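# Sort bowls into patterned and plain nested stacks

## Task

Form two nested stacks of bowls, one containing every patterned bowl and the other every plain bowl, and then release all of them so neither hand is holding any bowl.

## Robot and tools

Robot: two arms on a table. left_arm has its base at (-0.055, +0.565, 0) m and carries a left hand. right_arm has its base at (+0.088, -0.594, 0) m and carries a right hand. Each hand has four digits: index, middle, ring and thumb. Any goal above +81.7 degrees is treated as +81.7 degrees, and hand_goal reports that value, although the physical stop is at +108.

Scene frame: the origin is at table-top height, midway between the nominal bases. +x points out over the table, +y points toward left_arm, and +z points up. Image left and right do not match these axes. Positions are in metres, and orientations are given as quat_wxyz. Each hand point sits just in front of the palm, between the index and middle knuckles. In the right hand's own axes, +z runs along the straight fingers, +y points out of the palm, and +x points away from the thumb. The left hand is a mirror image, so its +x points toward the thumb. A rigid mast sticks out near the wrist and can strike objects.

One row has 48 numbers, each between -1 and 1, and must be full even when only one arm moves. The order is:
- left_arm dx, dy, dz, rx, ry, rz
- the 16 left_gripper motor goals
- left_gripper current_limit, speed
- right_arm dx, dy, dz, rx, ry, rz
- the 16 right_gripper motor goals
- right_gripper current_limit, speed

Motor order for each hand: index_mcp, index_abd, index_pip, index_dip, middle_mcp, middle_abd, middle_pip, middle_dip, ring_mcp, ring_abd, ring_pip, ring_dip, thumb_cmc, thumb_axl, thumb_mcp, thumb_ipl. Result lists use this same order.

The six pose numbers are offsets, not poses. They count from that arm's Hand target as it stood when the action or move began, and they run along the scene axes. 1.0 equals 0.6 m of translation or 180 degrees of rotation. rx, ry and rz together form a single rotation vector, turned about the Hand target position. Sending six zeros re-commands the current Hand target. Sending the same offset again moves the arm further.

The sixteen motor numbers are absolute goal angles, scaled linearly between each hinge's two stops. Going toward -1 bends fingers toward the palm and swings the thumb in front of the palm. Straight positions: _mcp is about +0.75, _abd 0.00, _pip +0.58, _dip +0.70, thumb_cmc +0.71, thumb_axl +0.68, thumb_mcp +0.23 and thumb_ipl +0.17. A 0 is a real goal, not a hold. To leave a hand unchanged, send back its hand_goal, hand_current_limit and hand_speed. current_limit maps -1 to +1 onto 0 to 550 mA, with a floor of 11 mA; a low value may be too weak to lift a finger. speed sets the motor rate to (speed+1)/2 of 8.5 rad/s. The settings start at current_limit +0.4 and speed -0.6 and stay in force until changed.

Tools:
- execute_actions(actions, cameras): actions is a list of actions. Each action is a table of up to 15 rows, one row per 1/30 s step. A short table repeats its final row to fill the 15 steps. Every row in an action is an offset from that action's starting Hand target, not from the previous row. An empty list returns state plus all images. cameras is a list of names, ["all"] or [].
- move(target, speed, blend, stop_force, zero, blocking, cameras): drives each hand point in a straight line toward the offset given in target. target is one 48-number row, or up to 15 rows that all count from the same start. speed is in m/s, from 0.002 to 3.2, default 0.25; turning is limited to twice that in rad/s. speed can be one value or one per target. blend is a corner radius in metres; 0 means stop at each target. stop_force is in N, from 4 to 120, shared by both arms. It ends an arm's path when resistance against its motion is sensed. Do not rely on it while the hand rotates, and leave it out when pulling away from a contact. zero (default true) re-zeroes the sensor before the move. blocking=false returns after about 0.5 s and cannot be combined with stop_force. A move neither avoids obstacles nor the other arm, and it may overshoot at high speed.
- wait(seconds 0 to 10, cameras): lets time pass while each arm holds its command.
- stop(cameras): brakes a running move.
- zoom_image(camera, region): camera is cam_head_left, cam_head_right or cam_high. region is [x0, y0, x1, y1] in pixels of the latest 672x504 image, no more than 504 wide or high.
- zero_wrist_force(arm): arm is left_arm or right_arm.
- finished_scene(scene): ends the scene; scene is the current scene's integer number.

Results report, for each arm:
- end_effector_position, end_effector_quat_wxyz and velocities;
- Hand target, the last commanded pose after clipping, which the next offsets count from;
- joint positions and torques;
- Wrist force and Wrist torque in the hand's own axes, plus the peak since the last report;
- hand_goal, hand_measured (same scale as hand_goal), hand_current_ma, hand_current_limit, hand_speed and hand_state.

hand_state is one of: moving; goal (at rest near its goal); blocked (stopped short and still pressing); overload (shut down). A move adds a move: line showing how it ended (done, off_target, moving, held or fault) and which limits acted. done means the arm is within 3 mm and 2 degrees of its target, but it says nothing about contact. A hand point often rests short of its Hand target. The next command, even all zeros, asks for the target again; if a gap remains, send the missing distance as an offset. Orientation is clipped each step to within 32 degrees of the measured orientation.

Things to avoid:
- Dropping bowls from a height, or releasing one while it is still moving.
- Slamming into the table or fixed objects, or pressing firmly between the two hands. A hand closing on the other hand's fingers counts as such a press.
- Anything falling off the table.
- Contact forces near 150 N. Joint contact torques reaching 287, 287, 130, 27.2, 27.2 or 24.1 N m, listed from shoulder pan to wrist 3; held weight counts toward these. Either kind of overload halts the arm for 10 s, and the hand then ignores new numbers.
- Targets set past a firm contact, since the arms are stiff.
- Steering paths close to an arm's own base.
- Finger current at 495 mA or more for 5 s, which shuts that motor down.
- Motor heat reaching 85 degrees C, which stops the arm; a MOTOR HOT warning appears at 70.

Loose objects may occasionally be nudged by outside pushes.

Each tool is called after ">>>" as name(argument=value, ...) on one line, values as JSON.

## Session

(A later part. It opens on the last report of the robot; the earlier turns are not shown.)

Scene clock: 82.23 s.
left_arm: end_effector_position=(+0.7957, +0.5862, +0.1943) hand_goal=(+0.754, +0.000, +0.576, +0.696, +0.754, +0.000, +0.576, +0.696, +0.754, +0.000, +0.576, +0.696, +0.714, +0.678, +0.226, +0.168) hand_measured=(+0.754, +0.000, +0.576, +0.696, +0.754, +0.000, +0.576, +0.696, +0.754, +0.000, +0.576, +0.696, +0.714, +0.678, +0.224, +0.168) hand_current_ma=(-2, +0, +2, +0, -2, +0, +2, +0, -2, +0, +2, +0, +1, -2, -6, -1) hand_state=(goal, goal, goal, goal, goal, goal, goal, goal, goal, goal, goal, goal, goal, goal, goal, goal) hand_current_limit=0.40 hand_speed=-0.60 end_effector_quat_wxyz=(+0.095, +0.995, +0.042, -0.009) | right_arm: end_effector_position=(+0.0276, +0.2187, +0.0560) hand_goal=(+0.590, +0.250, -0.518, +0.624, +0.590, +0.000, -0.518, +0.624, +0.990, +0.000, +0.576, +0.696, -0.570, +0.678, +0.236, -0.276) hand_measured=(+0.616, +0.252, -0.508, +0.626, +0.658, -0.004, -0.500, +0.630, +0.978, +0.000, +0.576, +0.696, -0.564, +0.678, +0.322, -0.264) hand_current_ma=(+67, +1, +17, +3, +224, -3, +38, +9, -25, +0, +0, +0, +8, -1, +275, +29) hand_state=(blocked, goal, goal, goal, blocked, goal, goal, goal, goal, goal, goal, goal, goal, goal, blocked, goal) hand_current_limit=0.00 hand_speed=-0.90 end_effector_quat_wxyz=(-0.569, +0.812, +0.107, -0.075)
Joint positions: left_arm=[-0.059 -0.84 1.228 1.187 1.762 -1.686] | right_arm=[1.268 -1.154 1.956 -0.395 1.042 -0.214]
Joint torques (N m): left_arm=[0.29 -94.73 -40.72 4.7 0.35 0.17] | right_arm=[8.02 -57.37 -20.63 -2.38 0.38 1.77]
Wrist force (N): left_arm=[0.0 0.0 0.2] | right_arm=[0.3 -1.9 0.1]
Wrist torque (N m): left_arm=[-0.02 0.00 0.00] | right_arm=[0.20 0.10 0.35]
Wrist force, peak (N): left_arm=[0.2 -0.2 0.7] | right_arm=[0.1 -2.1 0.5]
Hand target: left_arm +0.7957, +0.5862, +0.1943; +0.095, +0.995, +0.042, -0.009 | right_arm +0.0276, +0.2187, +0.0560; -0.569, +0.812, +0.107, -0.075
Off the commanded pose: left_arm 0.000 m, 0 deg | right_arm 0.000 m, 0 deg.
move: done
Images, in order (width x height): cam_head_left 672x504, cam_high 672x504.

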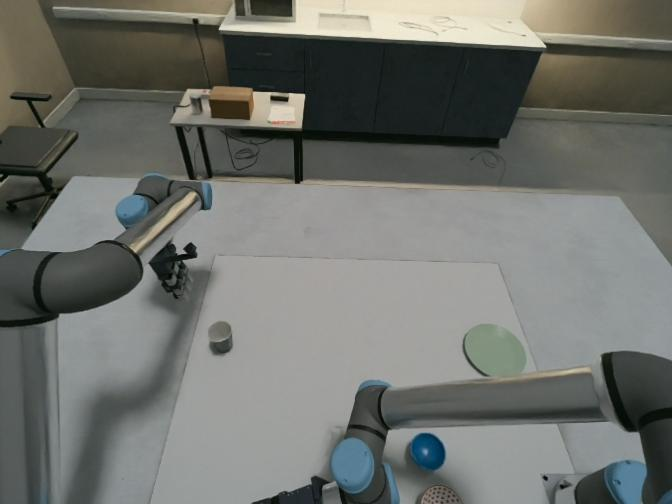

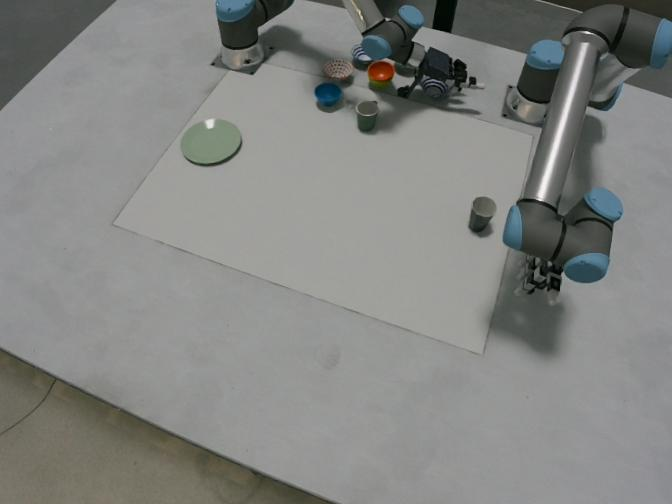

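>>> move(target=[[0,0,0,0,0,0,0.754,0,0.576,0.696,0.754,0,0.576,0.696,0.754,0,0.576,0.696,0.714,0.678,0.226,0.168,0.4,-0.6,0,0,0,0,0,0,0.51,0.25,-0.518,0.623,0.51,0,-0.518,0.623,0.99,0,0.576,0.696,-0.57,0.678,0.19,-0.276,0.0,-0.9],[0,0,0,0,0,0,0.754,0,0.576,0.696,0.754,0,0.576,0.696,0.754,0,0.576,0.696,0.714,0.678,0.226,0.168,0.4,-0.6,0,0,0.1,0,0,0,0.51,0.25,-0.518,0.623,0.51,0,-0.518,0.623,0.99,0,0.576,0.696,-0.57,0.678,0.19,-0.276,0.0,-0.9]], speed=0.1, cameras=["cam_head_left","cam_high"])

>>> zoom_image(camera="cam_high", region=[400, 30, 480, 90])

>>> zoom_image(camera="cam_head_left", region=[220, 384, 380, 504])

Scene clock: 84.27 s.
left_arm: end_effector_position=(+0.7957, +0.5862, +0.1943) hand_goal=(+0.754, +0.000, +0.576, +0.696, +0.754, +0.000, +0.576, +0.696, +0.754, +0.000, +0.576, +0.696, +0.714, +0.678, +0.226, +0.168) hand_measured=(+0.754, +0.000, +0.576, +0.696, +0.754, +0.000, +0.576, +0.696, +0.754, +0.000, +0.576, +0.696, +0.714, +0.678, +0.224, +0.168) hand_current_ma=(-2, +0, +2, +0, -2, +0, +2, +0, -2, +0, +2, +0, +1, -2, -6, -1) hand_state=(goal, goal, goal, goal, goal, goal, goal, goal, goal, goal, goal, goal, goal, goal, goal, goal) hand_current_limit=0.40 hand_speed=-0.60 end_effector_quat_wxyz=(+0.095, +0.995, +0.042, -0.009) | right_arm: end_effector_position=(+0.0276, +0.2187, +0.1158) hand_goal=(+0.510, +0.250, -0.518, +0.624, +0.510, +0.000, -0.518, +0.624, +0.990, +0.000, +0.576, +0.696, -0.570, +0.678, +0.190, -0.276) hand_measured=(+0.584, +0.250, -0.492, +0.630, +0.624, -0.004, -0.486, +0.640, +0.978, +0.000, +0.576, +0.696, -0.558, +0.678, +0.322, -0.248) hand_current_ma=(+251, +0, +59, +8, +275, -3, +79, +30, -25, +0, +0, +0, +23, -1, +275, +96) hand_state=(blocked, goal, blocked, goal, blocked, goal, blocked, goal, goal, goal, goal, goal, goal, goal, blocked, blocked) hand_current_limit=0.00 hand_speed=-0.90 end_effector_quat_wxyz=(-0.569, +0.812, +0.107, -0.075)
Joint positions: left_arm=[-0.059 -0.84 1.228 1.187 1.762 -1.686] | right_arm=[1.268 -1.225 1.923 -0.291 1.042 -0.214]
Joint torques (N m): left_arm=[1.2 -93.37 -40.03 4.65 0.66 -0.05] | right_arm=[-1.98 -80.59 -48.59 2.09 -3.25 -0.52]
Wrist force (N): left_arm=[-0.2 -0.1 0.7] | right_arm=[0.1 1.1 0.8]
Wrist torque (N m): left_arm=[-0.07 0.04 -0.01] | right_arm=[0.25 0.17 0.37]
Wrist force, peak (N): left_arm=[-0.6 -0.4 0.7] | right_arm=[0.2 -4.2 0.1]
Hand target: left_arm +0.7957, +0.5862, +0.1943; +0.095, +0.995, +0.042, -0.009 | right_arm +0.0276, +0.2187, +0.1160; -0.569, +0.812, +0.107, -0.075
Off the commanded pose: left_arm 0.000 m, 0 deg | right_arm 0.000 m, 0 deg.
move: done
Images, in order (width x height): cam_head_left 672x504, cam_high 672x504.

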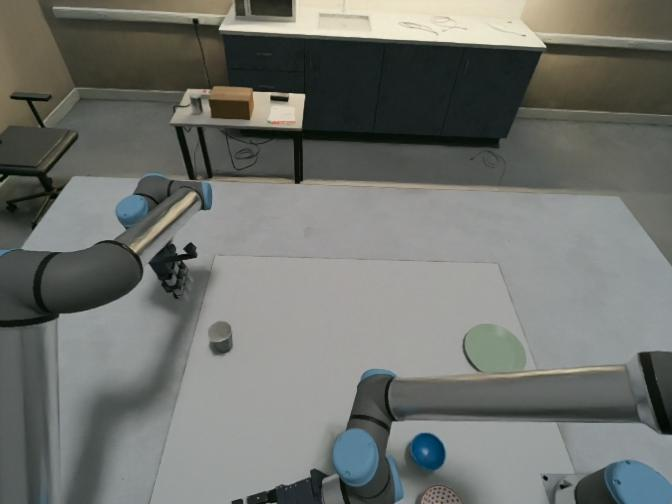

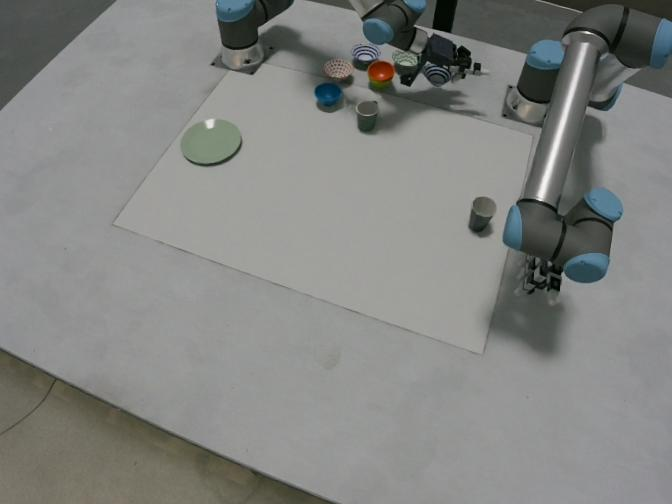

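Scaled by 6.300.

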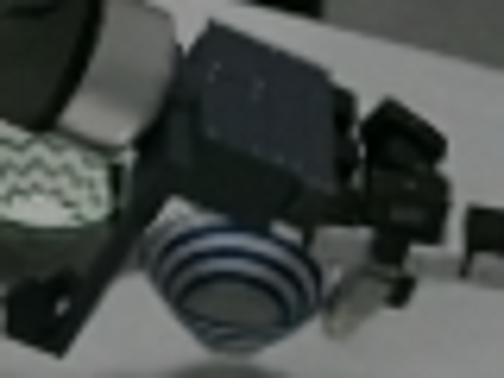

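Scaled by 3.150.

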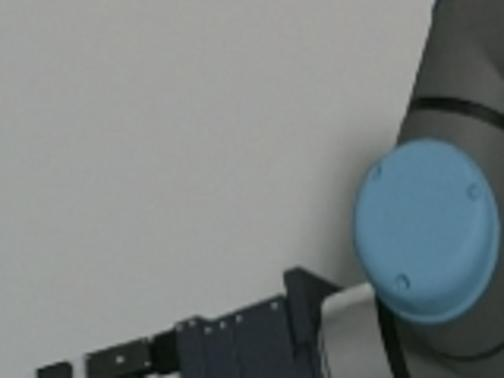

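>>> move(target=[0,0,0,0,0,0,0.754,0,0.576,0.696,0.754,0,0.576,0.696,0.754,0,0.576,0.696,0.714,0.678,0.226,0.168,0.4,-0.6,-0.211,-0.238,-0.005,0,0,-0.0833,0.51,0.25,-0.518,0.623,0.51,0,-0.518,0.623,0.99,0,0.576,0.696,-0.57,0.678,0.19,-0.276,0.0,-0.9], speed=0.2, cameras=["cam_high"])

>>> zoom_image(camera="cam_high", region=[370, 20, 450, 80])

Scene clock: 87.80 s.
left_arm: end_effector_position=(+0.7957, +0.5862, +0.1943) hand_goal=(+0.754, +0.000, +0.576, +0.696, +0.754, +0.000, +0.576, +0.696, +0.754, +0.000, +0.576, +0.696, +0.714, +0.678, +0.226, +0.168) hand_measured=(+0.754, +0.000, +0.576, +0.696, +0.754, +0.000, +0.576, +0.696, +0.754, +0.000, +0.576, +0.696, +0.714, +0.678, +0.224, +0.168) hand_current_ma=(-2, +0, +2, +0, -2, +0, +2, +0, -2, +0, +2, +0, +1, -2, -6, -1) hand_state=(goal, goal, goal, goal, goal, goal, goal, goal, goal, goal, goal, goal, goal, goal, goal, goal) hand_current_limit=0.40 hand_speed=-0.60 end_effector_quat_wxyz=(+0.095, +0.995, +0.042, -0.009) | right_arm: end_effector_position=(-0.0989, +0.0759, +0.1130) hand_goal=(+0.510, +0.250, -0.518, +0.624, +0.510, +0.000, -0.518, +0.624, +0.990, +0.000, +0.576, +0.696, -0.570, +0.678, +0.190, -0.276) hand_measured=(+0.582, +0.250, -0.492, +0.630, +0.620, -0.004, -0.484, +0.640, +0.978, +0.000, +0.576, +0.696, -0.556, +0.678, +0.322, -0.248) hand_current_ma=(+244, +0, +62, +9, +275, -3, +84, +32, -25, +0, +0, +0, +30, -1, +275, +98) hand_state=(blocked, goal, blocked, goal, blocked, goal, blocked, goal, goal, goal, goal, goal, goal, goal, blocked, blocked) hand_current_limit=0.00 hand_speed=-0.90 end_effector_quat_wxyz=(-0.574, +0.819, +0.000, +0.000)
Joint positions: left_arm=[-0.059 -0.84 1.228 1.187 1.762 -1.686] | right_arm=[1.552 -1.418 2.185 -0.418 1.552 -0.007]
Joint torques (N m): left_arm=[0.65 -92.4 -39.76 4.54 0.73 0.08] | right_arm=[8.73 -63.83 -22.07 -4 2.58 3.05]
Wrist force (N): left_arm=[-0.3 -0.4 0.1] | right_arm=[-0.3 0.9 0.8]
Wrist torque (N m): left_arm=[-0.06 0.04 -0.02] | right_arm=[0.20 0.13 0.19]
Wrist force, peak (N): left_arm=[0.0 -0.1 1.0] | right_arm=[2.0 0.9 1.7]
Hand target: left_arm +0.7957, +0.5862, +0.1943; +0.095, +0.995, +0.042, -0.009 | right_arm -0.0990, +0.0759, +0.1130; -0.574, +0.819, +0.000, +0.000
Off the commanded pose: left_arm 0.000 m, 0 deg | right_arm 0.000 m, 0 deg.
move: done
Images, in order (width x height): cam_high 672x504.

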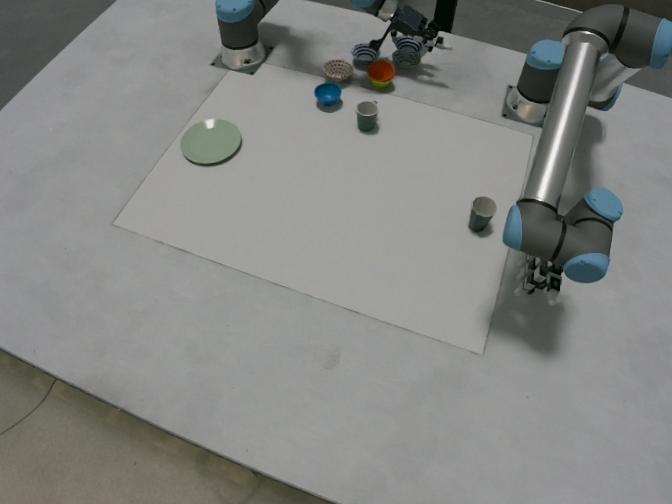

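Scaled by 6.300.

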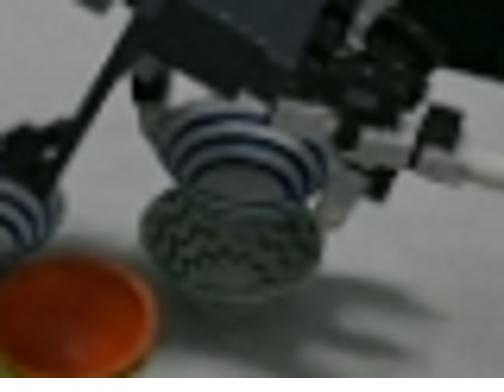

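>>> zoom_image(camera="cam_high", region=[386, 26, 430, 70])

Scaled by 11.455.

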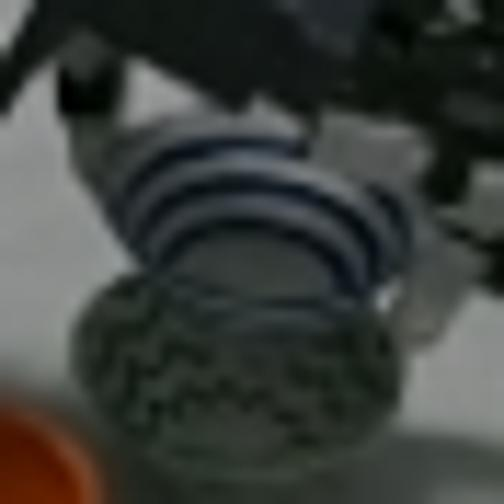

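>>> move(target=[0,0,0,0,0,0,0.754,0,0.576,0.696,0.754,0,0.576,0.696,0.754,0,0.576,0.696,0.714,0.678,0.226,0.168,0.4,-0.6,-0.01,-0.0017,-0.0667,0,0,0,0.51,0.25,-0.518,0.623,0.51,0,-0.518,0.623,0.99,0,0.576,0.696,-0.57,0.678,0.19,-0.276,0.0,-0.9], speed=0.06, stop_force=4, cameras=["cam_high"])

>>> zoom_image(camera="cam_high", region=[386, 26, 430, 70])

Scene clock: 91.13 s.
left_arm: end_effector_position=(+0.7957, +0.5862, +0.1943) hand_goal=(+0.754, +0.000, +0.576, +0.696, +0.754, +0.000, +0.576, +0.696, +0.754, +0.000, +0.576, +0.696, +0.714, +0.678, +0.226, +0.168) hand_measured=(+0.754, +0.000, +0.576, +0.696, +0.754, +0.000, +0.576, +0.696, +0.754, +0.000, +0.576, +0.696, +0.714, +0.678, +0.224, +0.168) hand_current_ma=(-2, +0, +2, +0, -2, +0, +2, +0, -2, +0, +2, +0, +1, -2, -6, -1) hand_state=(goal, goal, goal, goal, goal, goal, goal, goal, goal, goal, goal, goal, goal, goal, goal, goal) hand_current_limit=0.40 hand_speed=-0.60 end_effector_quat_wxyz=(+0.095, +0.995, +0.042, -0.009) | right_arm: end_effector_position=(-0.1037, +0.0749, +0.0815) hand_goal=(+0.510, +0.250, -0.518, +0.624, +0.510, +0.000, -0.518, +0.624, +0.990, +0.000, +0.576, +0.696, -0.570, +0.678, +0.190, -0.276) hand_measured=(+0.578, +0.250, -0.490, +0.630, +0.616, -0.004, -0.484, +0.638, +0.978, +0.000, +0.576, +0.696, -0.554, +0.678, +0.326, -0.246) hand_current_ma=(+228, +0, +63, +9, +275, -4, +84, +29, -25, +0, +0, +0, +34, -1, +275, +102) hand_state=(blocked, goal, blocked, goal, blocked, goal, blocked, goal, goal, goal, goal, goal, goal, goal, blocked, blocked) hand_current_limit=0.00 hand_speed=-0.90 end_effector_quat_wxyz=(-0.574, +0.819, +0.000, +0.000)
Joint positions: left_arm=[-0.059 -0.84 1.228 1.187 1.762 -1.686] | right_arm=[1.563 -1.372 2.205 -0.484 1.562 -0.003]
Joint torques (N m): left_arm=[-0.94 -95.4 -40.49 4.63 0.6 0.17] | right_arm=[-5.6 -65.44 -44.79 1.63 -1.89 -0.32]
Wrist force (N): left_arm=[-0.1 0.1 0.0] | right_arm=[-0.1 1.2 0.3]
Wrist torque (N m): left_arm=[0.02 0.00 0.00] | right_arm=[0.25 0.13 0.18]
Wrist force, peak (N): left_arm=[-0.8 0.2 0.8] | right_arm=[0.1 -5.4 -0.6]
Hand target: left_arm +0.7957, +0.5862, +0.1943; +0.095, +0.995, +0.042, -0.009 | right_arm -0.1037, +0.0749, +0.0815; -0.574, +0.819, +0.000, +0.000 (not the last commanded pose)
Off the commanded pose: left_arm 0.000 m, 0 deg | right_arm 0.009 m, 0 deg.
move: contact (right_arm)
Images, in order (width x height): cam_high 672x504.

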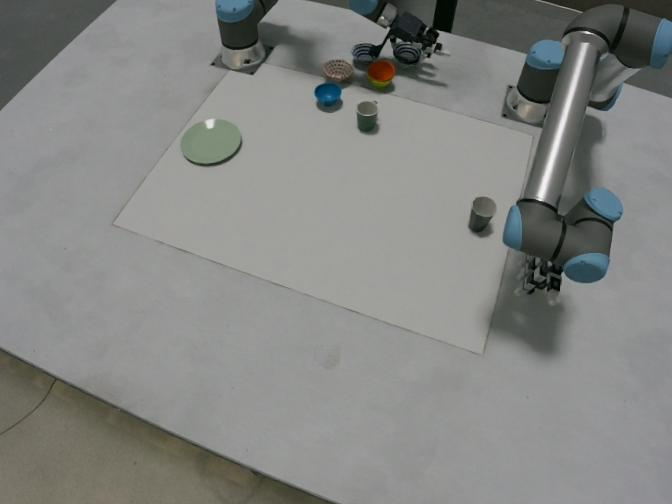

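Scaled by 11.455.

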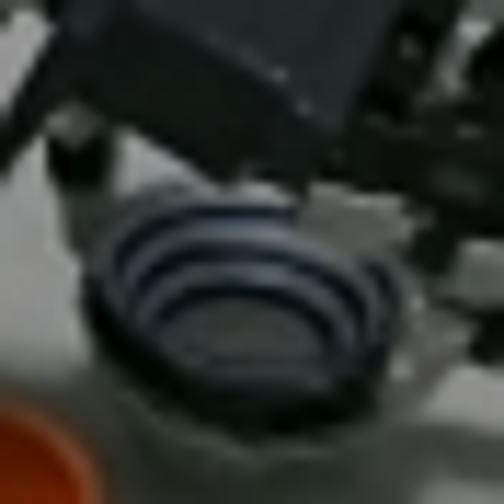

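>>> move(target=[0,0,0,0,0,0,0.754,0,0.576,0.696,0.754,0,0.576,0.696,0.754,0,0.576,0.696,0.714,0.678,0.226,0.168,0.4,-0.6,0,0,-0.003,0,0,0,0.986,0.25,-0.518,0.623,0.986,0,-0.518,0.623,0.99,0,0.576,0.696,-0.57,0.678,0.573,-0.276,0.0,-0.93], speed=0.06, cameras=["cam_high"])

>>> zoom_image(camera="cam_high", region=[386, 26, 430, 70])

Scene clock: 93.70 s.
left_arm: end_effector_position=(+0.7957, +0.5862, +0.1943) hand_goal=(+0.754, +0.000, +0.576, +0.696, +0.754, +0.000, +0.576, +0.696, +0.754, +0.000, +0.576, +0.696, +0.714, +0.678, +0.226, +0.168) hand_measured=(+0.754, +0.000, +0.576, +0.696, +0.754, +0.000, +0.576, +0.696, +0.754, +0.000, +0.576, +0.696, +0.714, +0.678, +0.224, +0.168) hand_current_ma=(-2, +0, +2, +0, -2, +0, +2, +0, -2, +0, +2, +0, +1, -2, -6, -1) hand_state=(goal, goal, goal, goal, goal, goal, goal, goal, goal, goal, goal, goal, goal, goal, goal, goal) hand_current_limit=0.40 hand_speed=-0.60 end_effector_quat_wxyz=(+0.095, +0.995, +0.042, -0.009) | right_arm: end_effector_position=(-0.1037, +0.0749, +0.0797) hand_goal=(+0.986, +0.250, -0.518, +0.624, +0.986, +0.000, -0.518, +0.624, +0.990, +0.000, +0.576, +0.696, -0.570, +0.678, +0.574, -0.276) hand_measured=(+0.964, +0.250, -0.516, +0.626, +0.964, -0.004, -0.516, +0.628, +0.978, +0.000, +0.576, +0.696, -0.568, +0.678, +0.566, -0.274) hand_current_ma=(-50, +0, +3, +3, -51, -4, +2, +4, -25, +0, +0, +0, +3, -1, -18, +3) hand_state=(blocked, goal, goal, goal, blocked, goal, goal, goal, goal, goal, goal, goal, goal, goal, goal, goal) hand_current_limit=0.00 hand_speed=-0.93 end_effector_quat_wxyz=(-0.574, +0.819, +0.000, +0.000)
Joint positions: left_arm=[-0.059 -0.84 1.228 1.187 1.762 -1.686] | right_arm=[1.563 -1.369 2.206 -0.488 1.562 -0.003]
Joint torques (N m): left_arm=[0.84 -93.59 -40.85 4.24 0.52 0.1] | right_arm=[-3.75 -36.08 -18.94 -3.51 -1.92 -0.15]
Wrist force (N): left_arm=[-0.3 -0.1 0.7] | right_arm=[-0.1 -0.8 0.0]
Wrist torque (N m): left_arm=[-0.06 0.05 -0.03] | right_arm=[0.16 0.10 0.20]
Wrist force, peak (N): left_arm=[-0.6 0.4 0.7] | right_arm=[0.1 1.5 0.7]
Hand target: left_arm +0.7957, +0.5862, +0.1943; +0.095, +0.995, +0.042, -0.009 | right_arm -0.1037, +0.0749, +0.0797; -0.574, +0.819, +0.000, +0.000
Off the commanded pose: left_arm 0.000 m, 0 deg | right_arm 0.000 m, 0 deg.
move: done
Images, in order (width x height): cam_high 672x504.

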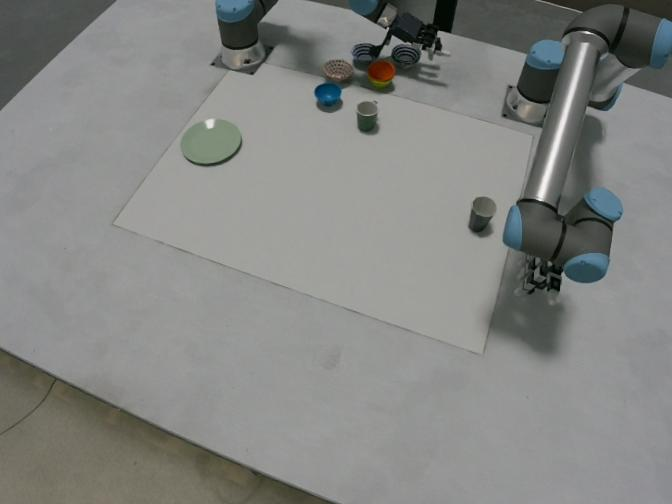

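Scaled by 11.455.

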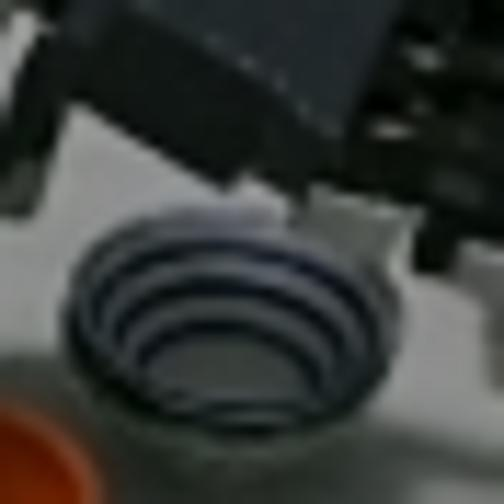

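>>> move(target=[-0.2428,-0.277,0.2928,0,0,0,0.754,0,0.576,0.696,0.754,0,0.576,0.696,0.754,0,0.576,0.696,0.714,0.678,0.226,0.168,0.4,-0.6,0,0,0.2,0,0,0,0.986,0.25,-0.518,0.623,0.986,0,-0.518,0.623,0.99,0,0.576,0.696,-0.57,0.678,0.573,-0.276,0.0,-0.7], speed=0.3)

>>> move(target=[-0.333,-0.283,0.05,0,0,-0.789,0.754,0,0.576,0.696,0.754,0,0.576,0.696,0.754,0,0.576,0.696,0.714,0.678,0.226,0.168,0.4,-0.6,0.7,-0.6333,0.1667,0,0,0,0.986,0.25,-0.518,0.623,0.986,0,-0.518,0.623,0.99,0,0.576,0.696,-0.57,0.678,0.573,-0.276,0.0,-0.7], speed=0.4, cameras=["cam_head_left","cam_high"])

Scene clock: 98.47 s.
left_arm: end_effector_position=(+0.6501, +0.4201, +0.3699) hand_goal=(+0.754, +0.000, +0.576, +0.696, +0.754, +0.000, +0.576, +0.696, +0.754, +0.000, +0.576, +0.696, +0.714, +0.678, +0.226, +0.168) hand_measured=(+0.754, +0.000, +0.576, +0.696, +0.754, +0.000, +0.576, +0.696, +0.754, +0.000, +0.576, +0.696, +0.714, +0.678, +0.224, +0.168) hand_current_ma=(-2, +0, +2, +0, -2, +0, +2, +0, -2, +0, +2, +0, +1, -2, -6, -1) hand_state=(goal, goal, goal, goal, goal, goal, goal, goal, goal, goal, goal, goal, goal, goal, goal, goal) hand_current_limit=0.40 hand_speed=-0.60 end_effector_quat_wxyz=(+0.095, +0.995, +0.042, -0.009) | right_arm: end_effector_position=(-0.1037, +0.0749, +0.1996) hand_goal=(+0.986, +0.250, -0.518, +0.624, +0.986, +0.000, -0.518, +0.624, +0.990, +0.000, +0.576, +0.696, -0.570, +0.678, +0.574, -0.276) hand_measured=(+0.966, +0.250, -0.516, +0.626, +0.966, -0.004, -0.516, +0.628, +0.978, +0.000, +0.576, +0.696, -0.568, +0.678, +0.566, -0.274) hand_current_ma=(-45, +0, +2, +3, -46, -3, +2, +4, -25, +0, +0, +0, +3, -1, -16, +3) hand_state=(goal, goal, goal, goal, blocked, goal, goal, goal, goal, goal, goal, goal, goal, goal, goal, goal) hand_current_limit=0.00 hand_speed=-0.70 end_effector_quat_wxyz=(-0.574, +0.819, +0.000, +0.000)
Joint positions: left_arm=[-0.313 -1.198 1.462 1.262 1.757 -1.945] | right_arm=[1.563 -1.523 2.109 -0.238 1.562 -0.003]
Joint torques (N m): left_arm=[-13.04 -84.1 -31.84 7.9 -1.84 -1.15] | right_arm=[-5.74 -56.42 -51.21 2.24 -1.76 -0.22]
Wrist force (N): left_arm=[-0.4 0.2 -0.1] | right_arm=[0.2 -0.8 -0.7]
Wrist torque (N m): left_arm=[0.03 0.04 0.04] | right_arm=[0.28 0.12 0.21]
Wrist force, peak (N): left_arm=[-1.4 1.2 -0.8] | right_arm=[0.0 -1.5 0.3]
Hand target: left_arm +0.6500, +0.4200, +0.3700; +0.095, +0.995, +0.042, -0.009 | right_arm -0.1037, +0.0749, +0.1997; -0.574, +0.819, +0.000, +0.000
Off the commanded pose: left_arm 0.000 m, 0 deg | right_arm 0.000 m, 0 deg.
move: done

Scene clock: 102.97 s.
left_arm: end_effector_position=(+0.4502, +0.2502, +0.4000) hand_goal=(+0.754, +0.000, +0.576, +0.696, +0.754, +0.000, +0.576, +0.696, +0.754, +0.000, +0.576, +0.696, +0.714, +0.678, +0.226, +0.168) hand_measured=(+0.754, +0.000, +0.576, +0.696, +0.754, +0.000, +0.576, +0.696, +0.754, +0.000, +0.576, +0.696, +0.714, +0.678, +0.224, +0.168) hand_current_ma=(-2, +0, +2, +0, -2, +0, +2, +0, -2, +0, +2, +0, +1, -2, -6, -1) hand_state=(goal, goal, goal, goal, goal, goal, goal, goal, goal, goal, goal, goal, goal, goal, goal, goal) hand_current_limit=0.40 hand_speed=-0.60 end_effector_quat_wxyz=(-0.022, -0.363, +0.927, +0.093) | right_arm: end_effector_position=(+0.3163, -0.3051, +0.2998) hand_goal=(+0.986, +0.250, -0.518, +0.624, +0.986, +0.000, -0.518, +0.624, +0.990, +0.000, +0.576, +0.696, -0.570, +0.678, +0.574, -0.276) hand_measured=(+0.966, +0.250, -0.516, +0.626, +0.966, -0.004, -0.516, +0.628, +0.978, +0.000, +0.576, +0.696, -0.568, +0.678, +0.566, -0.274) hand_current_ma=(-45, +0, +2, +3, -46, -3, +2, +4, -25, +0, +0, +0, +2, -1, -16, +3) hand_state=(goal, goal, goal, goal, goal, goal, goal, goal, goal, goal, goal, goal, goal, goal, goal, goal) hand_current_limit=0.00 hand_speed=-0.70 end_effector_quat_wxyz=(-0.574, +0.819, +0.000, +0.000)
Joint positions: left_arm=[-0.853 -1.123 1.351 1.532 1.545 -0.005] | right_arm=[-0.382 -1.77 2.554 1.587 0.513 -2.439]
Joint torques (N m): left_arm=[-12.99 -90.26 -31.54 1.73 -2.71 1.73] | right_arm=[-5.96 2.94 -16.41 8.53 0.8 -1.69]
Wrist force (N): left_arm=[0.1 0.0 0.2] | right_arm=[-0.1 -0.9 0.1]
Wrist torque (N m): left_arm=[-0.03 0.00 -0.05] | right_arm=[0.18 0.14 0.36]
Wrist force, peak (N): left_arm=[1.0 0.6 0.2] | right_arm=[-0.6 -1.4 -0.4]
Hand target: left_arm +0.4502, +0.2502, +0.4000; -0.022, -0.363, +0.927, +0.093 | right_arm +0.3163, -0.3051, +0.2998; -0.574, +0.819, +0.000, +0.000
Off the commanded pose: left_arm 0.000 m, 0 deg | right_arm 0.000 m, 0 deg.
move: done
Images, in order (width x height): cam_head_left 672x504, cam_high 672x504.

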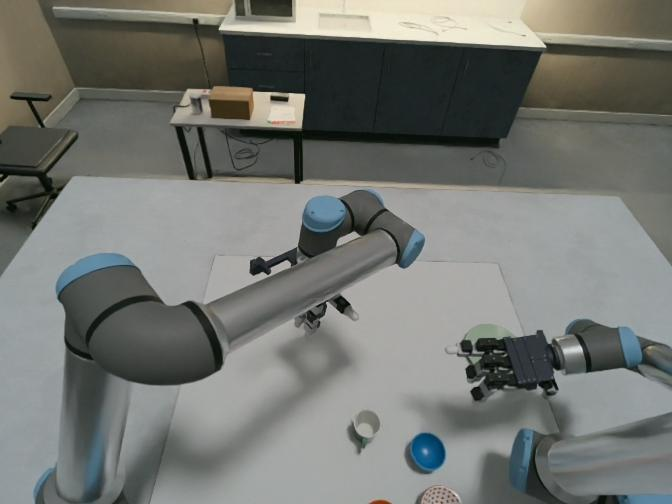

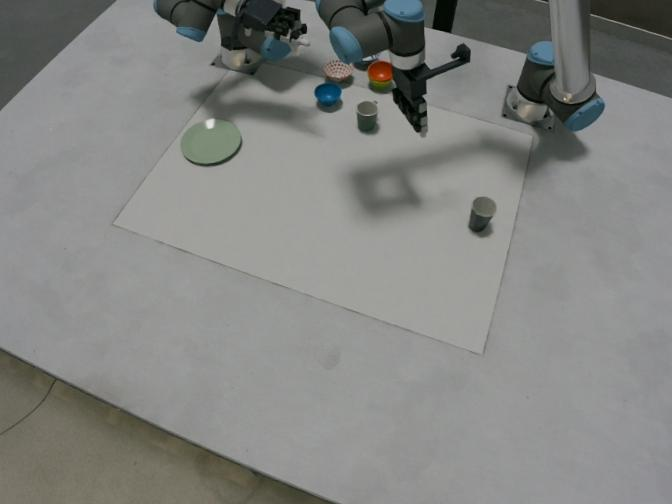

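>>> move(target=[[-0.5,-0.5,-0.1,-0.4297,-0.1605,-0.2016,0.986,0.25,-0.518,0.623,0.986,0,-0.518,0.623,0.99,0,0.576,0.696,-0.57,0.678,0.573,-0.276,0.0,-0.7,0.35,0.0,0.05,0,0,0,0.986,0.25,-0.518,0.623,0.986,0,-0.518,0.623,0.99,0,0.576,0.696,-0.57,0.678,0.573,-0.276,0.0,-0.7]], speed=0.35, cameras=["cam_head_left","cam_high"])

Scene clock: 106.50 s.
left_arm: end_effector_position=(+0.1502, -0.0498, +0.3400) hand_goal=(+0.986, +0.250, -0.518, +0.624, +0.986, +0.000, -0.518, +0.624, +0.990, +0.000, +0.576, +0.696, -0.570, +0.678, +0.574, -0.276) hand_measured=(+0.978, +0.246, -0.516, +0.626, +0.978, +0.000, -0.516, +0.626, +0.982, +0.000, +0.576, +0.696, -0.568, +0.678, +0.568, -0.274) hand_current_ma=(-23, -8, +4, +7, -23, +0, +4, +8, -28, +0, +0, +0, +3, -2, -25, +3) hand_state=(goal, goal, goal, goal, goal, goal, goal, goal, goal, goal, goal, goal, goal, goal, goal, goal) hand_current_limit=0.00 hand_speed=-0.70 end_effector_quat_wxyz=(+0.000, +0.000, +0.819, -0.573) | right_arm: end_effector_position=(+0.5263, -0.3051, +0.3298) hand_goal=(+0.986, +0.250, -0.518, +0.624, +0.986, +0.000, -0.518, +0.624, +0.990, +0.000, +0.576, +0.696, -0.570, +0.678, +0.574, -0.276) hand_measured=(+0.966, +0.250, -0.516, +0.626, +0.966, -0.004, -0.516, +0.628, +0.978, +0.000, +0.576, +0.696, -0.568, +0.678, +0.566, -0.274) hand_current_ma=(-45, +0, +2, +3, -46, -3, +2, +4, -25, +0, +0, +0, +2, -1, -16, +3) hand_state=(goal, goal, goal, goal, goal, goal, goal, goal, goal, goal, goal, goal, goal, goal, goal, goal) hand_current_limit=0.00 hand_speed=-0.70 end_effector_quat_wxyz=(-0.574, +0.819, +0.000, +0.000)
Joint positions: left_arm=[-1.473 -1.678 1.985 0.044 1.689 0.043] | right_arm=[-0.193 -1.426 2.083 1.402 0.397 -2.094]
Joint torques (N m): left_arm=[-13.47 -48.66 -35.91 -2.53 -2.24 1.9] | right_arm=[10.65 -32.54 -43.72 0.92 -5.91 2.69]
Wrist force (N): left_arm=[-0.8 -0.1 -0.1] | right_arm=[0.7 -0.9 -0.2]
Wrist torque (N m): left_arm=[0.13 0.30 0.05] | right_arm=[0.16 0.04 0.25]
Wrist force, peak (N): left_arm=[-0.4 2.3 -1.7] | right_arm=[1.1 -0.7 -0.1]
Hand target: left_arm +0.1502, -0.0498, +0.3400; +0.000, +0.000, +0.819, -0.574 | right_arm +0.5263, -0.3051, +0.3298; -0.574, +0.819, +0.000, +0.000
Off the commanded pose: left_arm 0.000 m, 0 deg | right_arm 0.000 m, 0 deg.
move: done
Images, in order (width x height): cam_head_left 672x504, cam_high 672x504.

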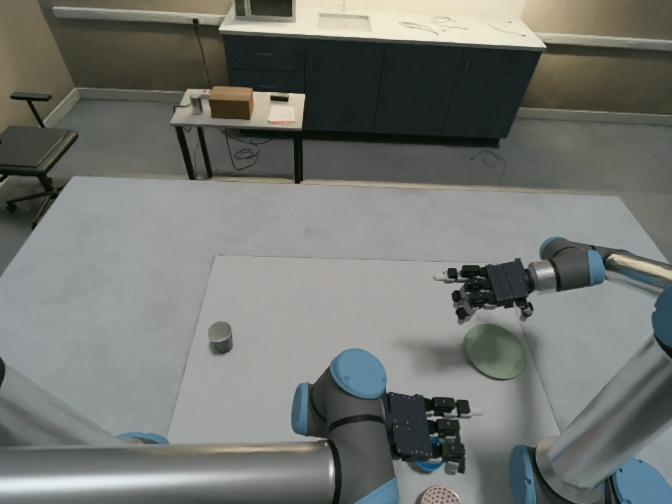

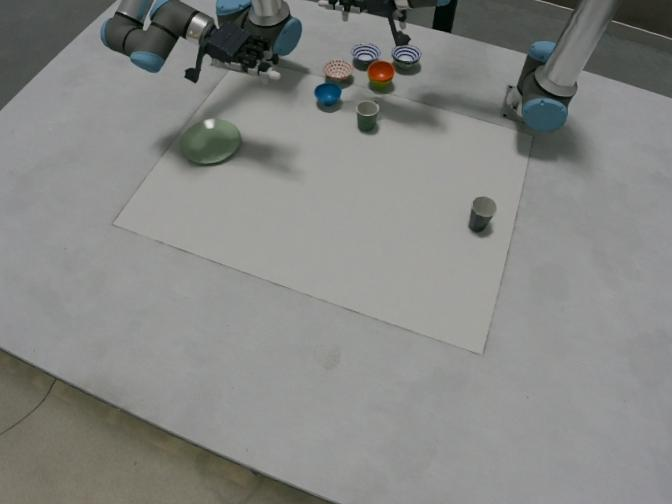

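>>> zoom_image(camera="cam_high", region=[310, 35, 370, 115])

>>> zoom_image(camera="cam_high", region=[365, 35, 425, 115])

Scaled by 6.300.

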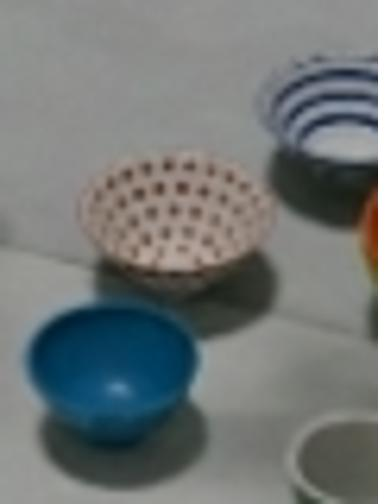

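Scaled by 6.300.

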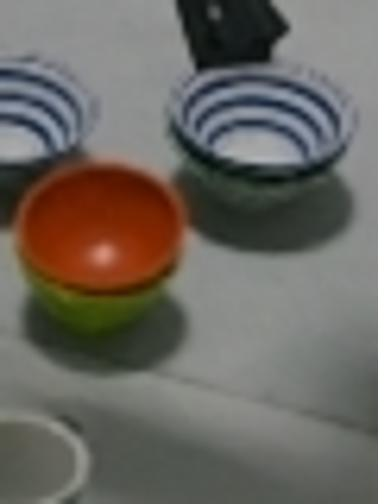

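>>> move(target=[-0.1037,-0.237,-0.3417,0,0,0,0.986,0.25,-0.518,0.623,0.986,0,-0.518,0.623,0.99,0,0.576,0.696,-0.57,0.678,0.573,-0.276,0.0,-0.7,0,0,0,0,0,0,0.986,0.25,-0.518,0.623,0.986,0,-0.518,0.623,0.99,0,0.576,0.696,-0.57,0.678,0.573,-0.276,0.0,-0.7], speed=0.3, cameras=["cam_head_left","cam_high"])

>>> zoom_image(camera="cam_high", region=[310, 35, 390, 115])

>>> zoom_image(camera="cam_head_left", region=[390, 424, 490, 504])

Scene clock: 109.43 s.
left_arm: end_effector_position=(+0.1008, -0.1542, +0.1840) hand_goal=(+0.986, +0.250, -0.518, +0.624, +0.986, +0.000, -0.518, +0.624, +0.990, +0.000, +0.576, +0.696, -0.570, +0.678, +0.574, -0.276) hand_measured=(+0.978, +0.246, -0.516, +0.626, +0.978, +0.000, -0.516, +0.626, +0.980, +0.000, +0.576, +0.696, -0.568, +0.678, +0.568, -0.274) hand_current_ma=(-29, -7, +3, +7, -29, +0, +3, +8, -36, +0, -2, +0, +2, -2, -21, +3) hand_state=(goal, goal, goal, goal, goal, goal, goal, goal, goal, goal, goal, goal, goal, goal, goal, goal) hand_current_limit=0.00 hand_speed=-0.70 end_effector_quat_wxyz=(+0.000, +0.000, +0.820, -0.573) | right_arm: end_effector_position=(+0.5263, -0.3051, +0.3298) hand_goal=(+0.986, +0.250, -0.518, +0.624, +0.986, +0.000, -0.518, +0.624, +0.990, +0.000, +0.576, +0.696, -0.570, +0.678, +0.574, -0.276) hand_measured=(+0.966, +0.250, -0.516, +0.626, +0.966, -0.004, -0.516, +0.628, +0.978, +0.000, +0.576, +0.696, -0.568, +0.678, +0.566, -0.274) hand_current_ma=(-45, +0, +2, +3, -46, -3, +2, +4, -25, +0, +0, +0, +2, -1, -16, +3) hand_state=(goal, goal, goal, goal, goal, goal, goal, goal, goal, goal, goal, goal, goal, goal, goal, goal) hand_current_limit=0.00 hand_speed=-0.70 end_effector_quat_wxyz=(-0.574, +0.819, +0.000, +0.000)
Joint positions: left_arm=[-1.59 -1.423 2.029 -0.255 1.579 0.003] | right_arm=[-0.193 -1.426 2.083 1.402 0.397 -2.094]
Joint torques (N m): left_arm=[14.23 -64.41 -29.8 1.8 0.41 1.07] | right_arm=[10.2 -32.96 -43.6 0.99 -5.93 2.86]
Wrist force (N): left_arm=[0.0 0.0 0.7] | right_arm=[0.2 -0.8 -0.2]
Wrist torque (N m): left_arm=[0.09 0.22 0.23] | right_arm=[0.18 0.09 0.21]
Wrist force, peak (N): left_arm=[0.4 4.6 5.5] | right_arm=[0.4 -0.9 -0.2]
Hand target: left_arm +0.1008, -0.1541, +0.1842; +0.000, +0.000, +0.820, -0.573 (not the last commanded pose) | right_arm +0.5263, -0.3051, +0.3298; -0.574, +0.819, +0.000, +0.000
Off the commanded pose: left_arm 0.063 m, 0 deg | right_arm 0.000 m, 0 deg.
move: held (left_arm; a check stopped the path); limits=held
pose unreachable (left arm): on one or more control steps of this call, first in action 0 (counted from 0), this arm could not follow its commanded pose, so it was not sent that pose on those steps. It may still have moved: this result reports where it is.
cause: moving toward the commanded pose would bring a part of the arm too close to another arm (a part of this arm just beyond joint 6 (wrist 3) and a part of the right arm just beyond its joint 2 (shoulder lift), 31 mm apart when this arm was first held).
Images, in order (width x height): cam_head_left 672x504, cam_high 672x504.

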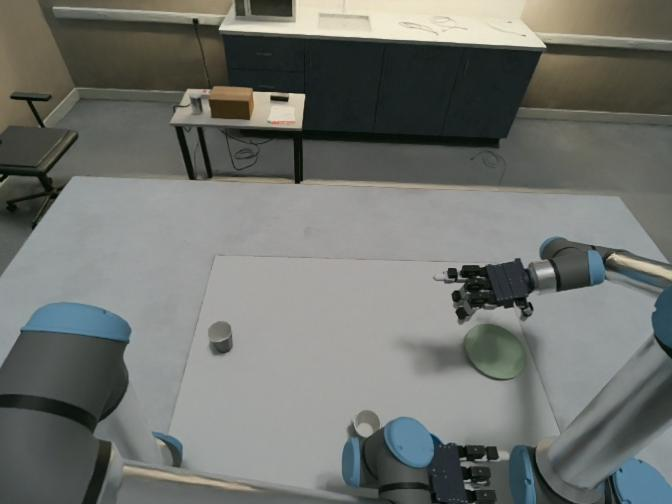

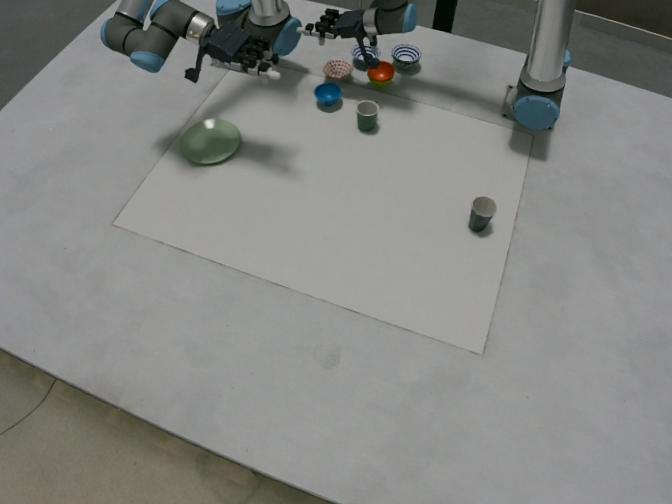

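Scaled by 6.300.

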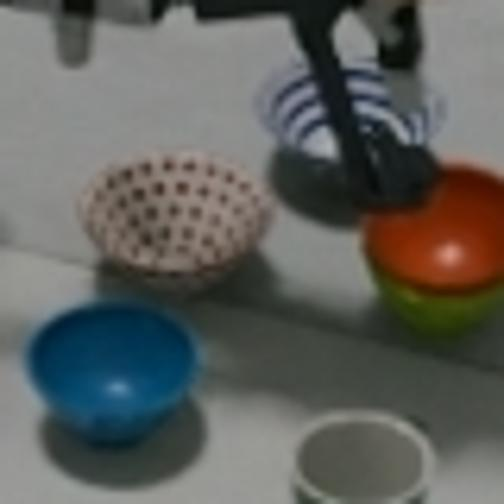

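Scaled by 5.040.

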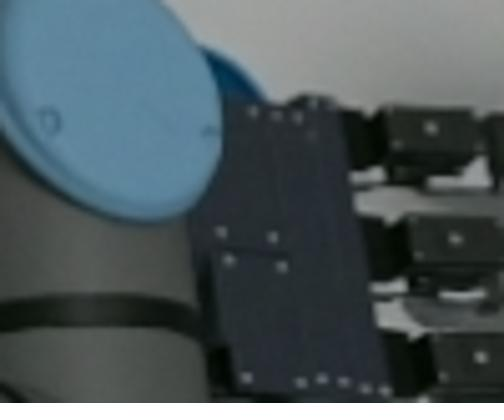

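>>> zoom_image(camera="cam_high", region=[298, 0, 398, 75])

Scaled by 5.040.

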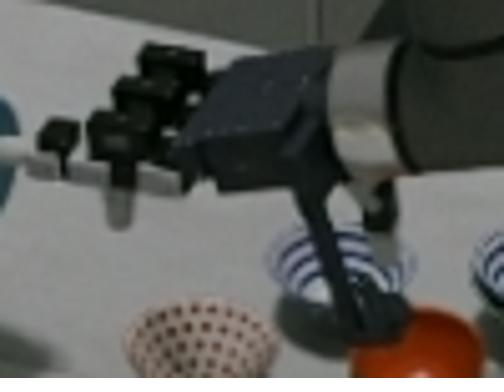

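>>> move(target=[0.4987,0.757,0.36,0,0,0,0.986,0.25,-0.518,0.623,0.986,0,-0.518,0.623,0.99,0,0.576,0.696,-0.57,0.678,0.573,-0.276,0.0,-0.7,-0.35,0,-0.05,0,0,0,0.986,0.25,-0.518,0.623,0.986,0,-0.518,0.623,0.99,0,0.576,0.696,-0.57,0.678,0.573,-0.276,0.0,-0.7], speed=0.4)

>>> move(target=[[0,0,0,0,0,0,0.986,0.25,-0.518,0.623,0.986,0,-0.518,0.623,0.99,0,0.576,0.696,-0.57,0.678,0.573,-0.276,0.0,-0.7,-0.7,0.6333,-0.1667,0,0,0,0.986,0.25,-0.518,0.623,0.986,0,-0.518,0.623,0.99,0,0.576,0.696,-0.57,0.678,0.573,-0.276,0.0,-0.7],[0,0,0,0,0,0,0.986,0.25,-0.518,0.623,0.986,0,-0.518,0.623,0.99,0,0.576,0.696,-0.57,0.678,0.573,-0.276,0.0,-0.7,-0.6138,0.3618,-0.2667,0,0,0,0.986,0.25,-0.518,0.623,0.986,0,-0.518,0.623,0.99,0,0.576,0.696,-0.57,0.678,0.573,-0.276,0.0,-0.7]], speed=0.4, blend=[0.05, 0])

>>> move(target=[0,0,0,0,0,0,0.986,0.25,-0.518,0.623,0.986,0,-0.518,0.623,0.99,0,0.576,0.696,-0.57,0.678,0.573,-0.276,0.0,-0.7,0,0,-0.1283,0,0,0,0.986,0.25,-0.518,0.623,0.986,0,-0.518,0.623,0.99,0,0.576,0.696,-0.57,0.678,0.573,-0.276,0.0,-0.7], speed=0.1, stop_force=5, cameras=["cam_high"])

>>> zoom_image(camera="cam_high", region=[330, 10, 420, 90])

Scene clock: 114.17 s.
left_arm: end_effector_position=(+0.4000, +0.3000, +0.4002) hand_goal=(+0.986, +0.250, -0.518, +0.624, +0.986, +0.000, -0.518, +0.624, +0.990, +0.000, +0.576, +0.696, -0.570, +0.678, +0.574, -0.276) hand_measured=(+0.978, +0.246, -0.516, +0.626, +0.978, +0.000, -0.516, +0.626, +0.980, +0.000, +0.576, +0.696, -0.570, +0.678, +0.568, -0.274) hand_current_ma=(-29, -7, +3, +7, -29, +0, +3, +8, -36, +0, -2, +0, +2, -2, -20, +3) hand_state=(goal, goal, goal, goal, goal, goal, goal, goal, goal, goal, goal, goal, goal, goal, goal, goal) hand_current_limit=0.00 hand_speed=-0.70 end_effector_quat_wxyz=(+0.000, +0.000, +0.820, -0.573) | right_arm: end_effector_position=(+0.3163, -0.3051, +0.2998) hand_goal=(+0.986, +0.250, -0.518, +0.624, +0.986, +0.000, -0.518, +0.624, +0.990, +0.000, +0.576, +0.696, -0.570, +0.678, +0.574, -0.276) hand_measured=(+0.966, +0.250, -0.516, +0.626, +0.966, -0.004, -0.516, +0.628, +0.978, +0.000, +0.576, +0.696, -0.568, +0.678, +0.566, -0.274) hand_current_ma=(-45, +0, +2, +3, -46, -3, +2, +4, -25, +0, +0, +0, +2, -1, -16, +3) hand_state=(goal, goal, goal, goal, goal, goal, goal, goal, goal, goal, goal, goal, goal, goal, goal, goal) hand_current_limit=0.00 hand_speed=-0.70 end_effector_quat_wxyz=(-0.574, +0.819, +0.000, +0.000)
Joint positions: left_arm=[-0.529 -1.626 1.86 0.417 2.539 0.561] | right_arm=[-0.382 -1.77 2.554 1.587 0.513 -2.439]
Joint torques (N m): left_arm=[12.79 -19.52 -55.93 4.54 2.96 2.21] | right_arm=[-6.89 -25.23 -15.92 8.18 0.56 -1.78]
Wrist force (N): left_arm=[-0.1 0.3 0.5] | right_arm=[-0.2 -0.6 0.2]
Wrist torque (N m): left_arm=[0.12 0.24 0.09] | right_arm=[0.20 0.15 0.35]
Wrist force, peak (N): left_arm=[1.3 -0.3 2.0] | right_arm=[1.2 -0.7 -0.5]
Hand target: left_arm +0.4001, +0.3001, +0.4002; +0.000, +0.000, +0.820, -0.573 | right_arm +0.3163, -0.3051, +0.2998; -0.574, +0.819, +0.000, +0.000
Off the commanded pose: left_arm 0.000 m, 0 deg | right_arm 0.000 m, 0 deg.
move: done

Scene clock: 115.63 s.
left_arm: end_effector_position=(+0.4001, +0.3001, +0.4002) hand_goal=(+0.986, +0.250, -0.518, +0.624, +0.986, +0.000, -0.518, +0.624, +0.990, +0.000, +0.576, +0.696, -0.570, +0.678, +0.574, -0.276) hand_measured=(+0.978, +0.246, -0.516, +0.626, +0.978, +0.000, -0.516, +0.626, +0.980, +0.000, +0.576, +0.696, -0.570, +0.678, +0.568, -0.274) hand_current_ma=(-29, -7, +3, +7, -29, +0, +3, +8, -36, +0, -2, +0, +2, -2, -20, +3) hand_state=(goal, goal, goal, goal, goal, goal, goal, goal, goal, goal, goal, goal, goal, goal, goal, goal) hand_current_limit=0.00 hand_speed=-0.70 end_effector_quat_wxyz=(+0.000, +0.000, +0.820, -0.573) | right_arm: end_effector_position=(+0.2188, -0.2406, +0.2806) hand_goal=(+0.986, +0.250, -0.518, +0.624, +0.986, +0.000, -0.518, +0.624, +0.990, +0.000, +0.576, +0.696, -0.570, +0.678, +0.574, -0.276) hand_measured=(+0.968, +0.250, -0.516, +0.626, +0.968, -0.002, -0.516, +0.628, +0.978, +0.000, +0.576, +0.696, -0.568, +0.678, +0.566, -0.274) hand_current_ma=(-41, +0, +2, +3, -43, -2, +2, +4, -25, +0, +0, +0, +2, -1, -15, +2) hand_state=(goal, goal, goal, goal, goal, goal, goal, goal, goal, goal, goal, goal, goal, goal, goal, goal) hand_current_limit=0.00 hand_speed=-0.70 end_effector_quat_wxyz=(-0.590, +0.807, +0.007, +0.001)
Joint positions: left_arm=[-0.529 -1.626 1.86 0.418 2.539 0.561] | right_arm=[-0.212 -1.899 2.655 1.419 0.378 -2.219]
Joint torques (N m): left_arm=[14.75 -19.52 -55.7 4.51 3.07 1.99] | right_arm=[-6.51 13.75 -17.21 8.76 0.4 -1.34]
Wrist force (N): left_arm=[-0.3 -0.3 0.3] | right_arm=[0.7 -0.9 -0.1]
Wrist torque (N m): left_arm=[0.08 0.26 0.09] | right_arm=[0.12 0.06 0.40]
Wrist force, peak (N): left_arm=[-0.2 0.7 0.9] | right_arm=[-5.9 -1.7 2.5]
Hand target: left_arm +0.4001, +0.3001, +0.4002; +0.000, +0.000, +0.820, -0.573 | right_arm +0.2187, -0.2406, +0.2806; -0.590, +0.807, +0.007, +0.001 (not the last commanded pose)
Off the commanded pose: left_arm 0.000 m, 0 deg | right_arm 0.341 m, 2 deg.
led back after a hold (right arm): the arm was led back toward your command in small steps, so it may still be short of it.
move: held (right_arm; a check stopped the path); path passed 0 of 2 targets; limits=held
pose unreachable (right arm): on one or more control steps of this call, first in action 0 (counted from 0), this arm could not follow its commanded pose, so it was not sent that pose on those steps. It may still have moved: this result reports where it is.
cause: moving toward the commanded pose would bring two parts of the arm too close to each other (joints 3 (elbow) to 6 (wrist 3) lie between them).

Scene clock: 117.07 s.
left_arm: end_effector_position=(+0.4001, +0.3001, +0.4002) hand_goal=(+0.986, +0.250, -0.518, +0.624, +0.986, +0.000, -0.518, +0.624, +0.990, +0.000, +0.576, +0.696, -0.570, +0.678, +0.574, -0.276) hand_measured=(+0.978, +0.246, -0.516, +0.626, +0.978, +0.000, -0.516, +0.626, +0.980, +0.000, +0.576, +0.696, -0.570, +0.678, +0.568, -0.274) hand_current_ma=(-29, -7, +3, +7, -29, +0, +3, +8, -36, +0, -2, +0, +2, -2, -20, +3) hand_state=(goal, goal, goal, goal, goal, goal, goal, goal, goal, goal, goal, goal, goal, goal, goal, goal) hand_current_limit=0.00 hand_speed=-0.70 end_effector_quat_wxyz=(+0.000, +0.000, +0.820, -0.573) | right_arm: end_effector_position=(+0.2181, -0.2412, +0.2680) hand_goal=(+0.986, +0.250, -0.518, +0.624, +0.986, +0.000, -0.518, +0.624, +0.990, +0.000, +0.576, +0.696, -0.570, +0.678, +0.574, -0.276) hand_measured=(+0.968, +0.250, -0.516, +0.626, +0.968, -0.002, -0.516, +0.628, +0.978, +0.000, +0.576, +0.696, -0.568, +0.678, +0.568, -0.274) hand_current_ma=(-41, +0, +2, +3, -43, -2, +2, +4, -25, +0, +0, +0, +2, -1, -15, +2) hand_state=(goal, goal, goal, goal, goal, goal, goal, goal, goal, goal, goal, goal, goal, goal, goal, goal) hand_current_limit=0.00 hand_speed=-0.70 end_effector_quat_wxyz=(-0.590, +0.807, +0.007, +0.001)
Joint positions: left_arm=[-0.529 -1.626 1.86 0.418 2.539 0.561] | right_arm=[-0.218 -1.871 2.674 1.383 0.381 -2.232]
Joint torques (N m): left_arm=[13.83 -19.82 -55.91 4.37 3.4 1.74] | right_arm=[0.02 -14.8 -38.98 8.9 -4.47 -0.39]
Wrist force (N): left_arm=[-0.3 0.5 0.7] | right_arm=[0.7 -1.2 0.1]
Wrist torque (N m): left_arm=[0.14 0.27 0.06] | right_arm=[0.07 0.07 0.39]
Wrist force, peak (N): left_arm=[-0.8 -0.3 0.7] | right_arm=[0.0 1.8 1.2]
Hand target: left_arm +0.4001, +0.3001, +0.4002; +0.000, +0.000, +0.820, -0.573 | right_arm +0.2181, -0.2412, +0.2680; -0.590, +0.807, +0.007, +0.001 (not the last commanded pose)
Off the commanded pose: left_arm 0.000 m, 0 deg | right_arm 0.064 m, 0 deg.
move: held (right_arm; a check stopped the path); limits=held
pose unreachable (right arm): on one or more control steps of this call, first in action 0 (counted from 0), this arm could not follow its commanded pose, so it was not sent that pose on those steps. It may still have moved: this result reports where it is.
cause: moving toward the commanded pose would bring two parts of the arm too close to each other (joints 3 (elbow) to 6 (wrist 3) lie between them).
Images, in order (width x height): cam_high 672x504.

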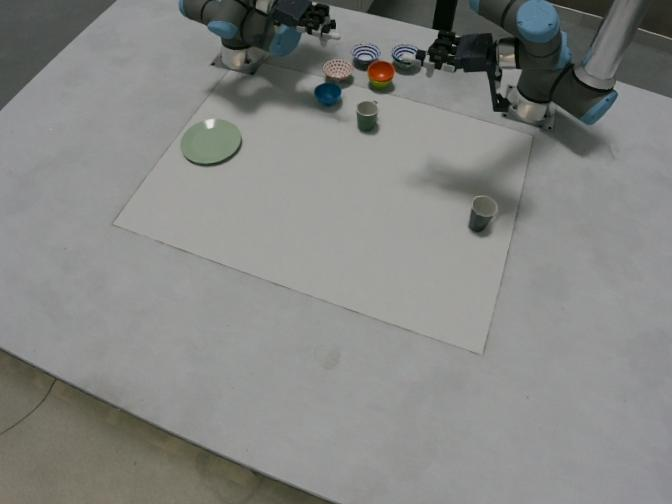

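Scaled by 5.600.

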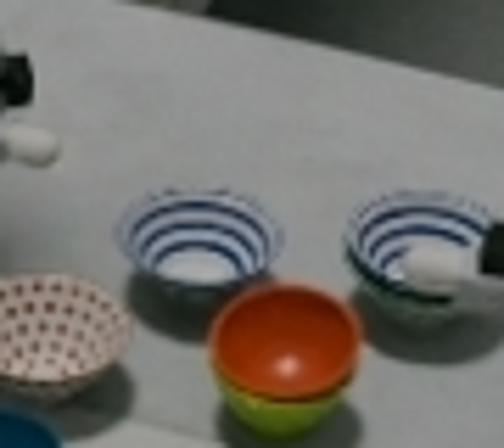

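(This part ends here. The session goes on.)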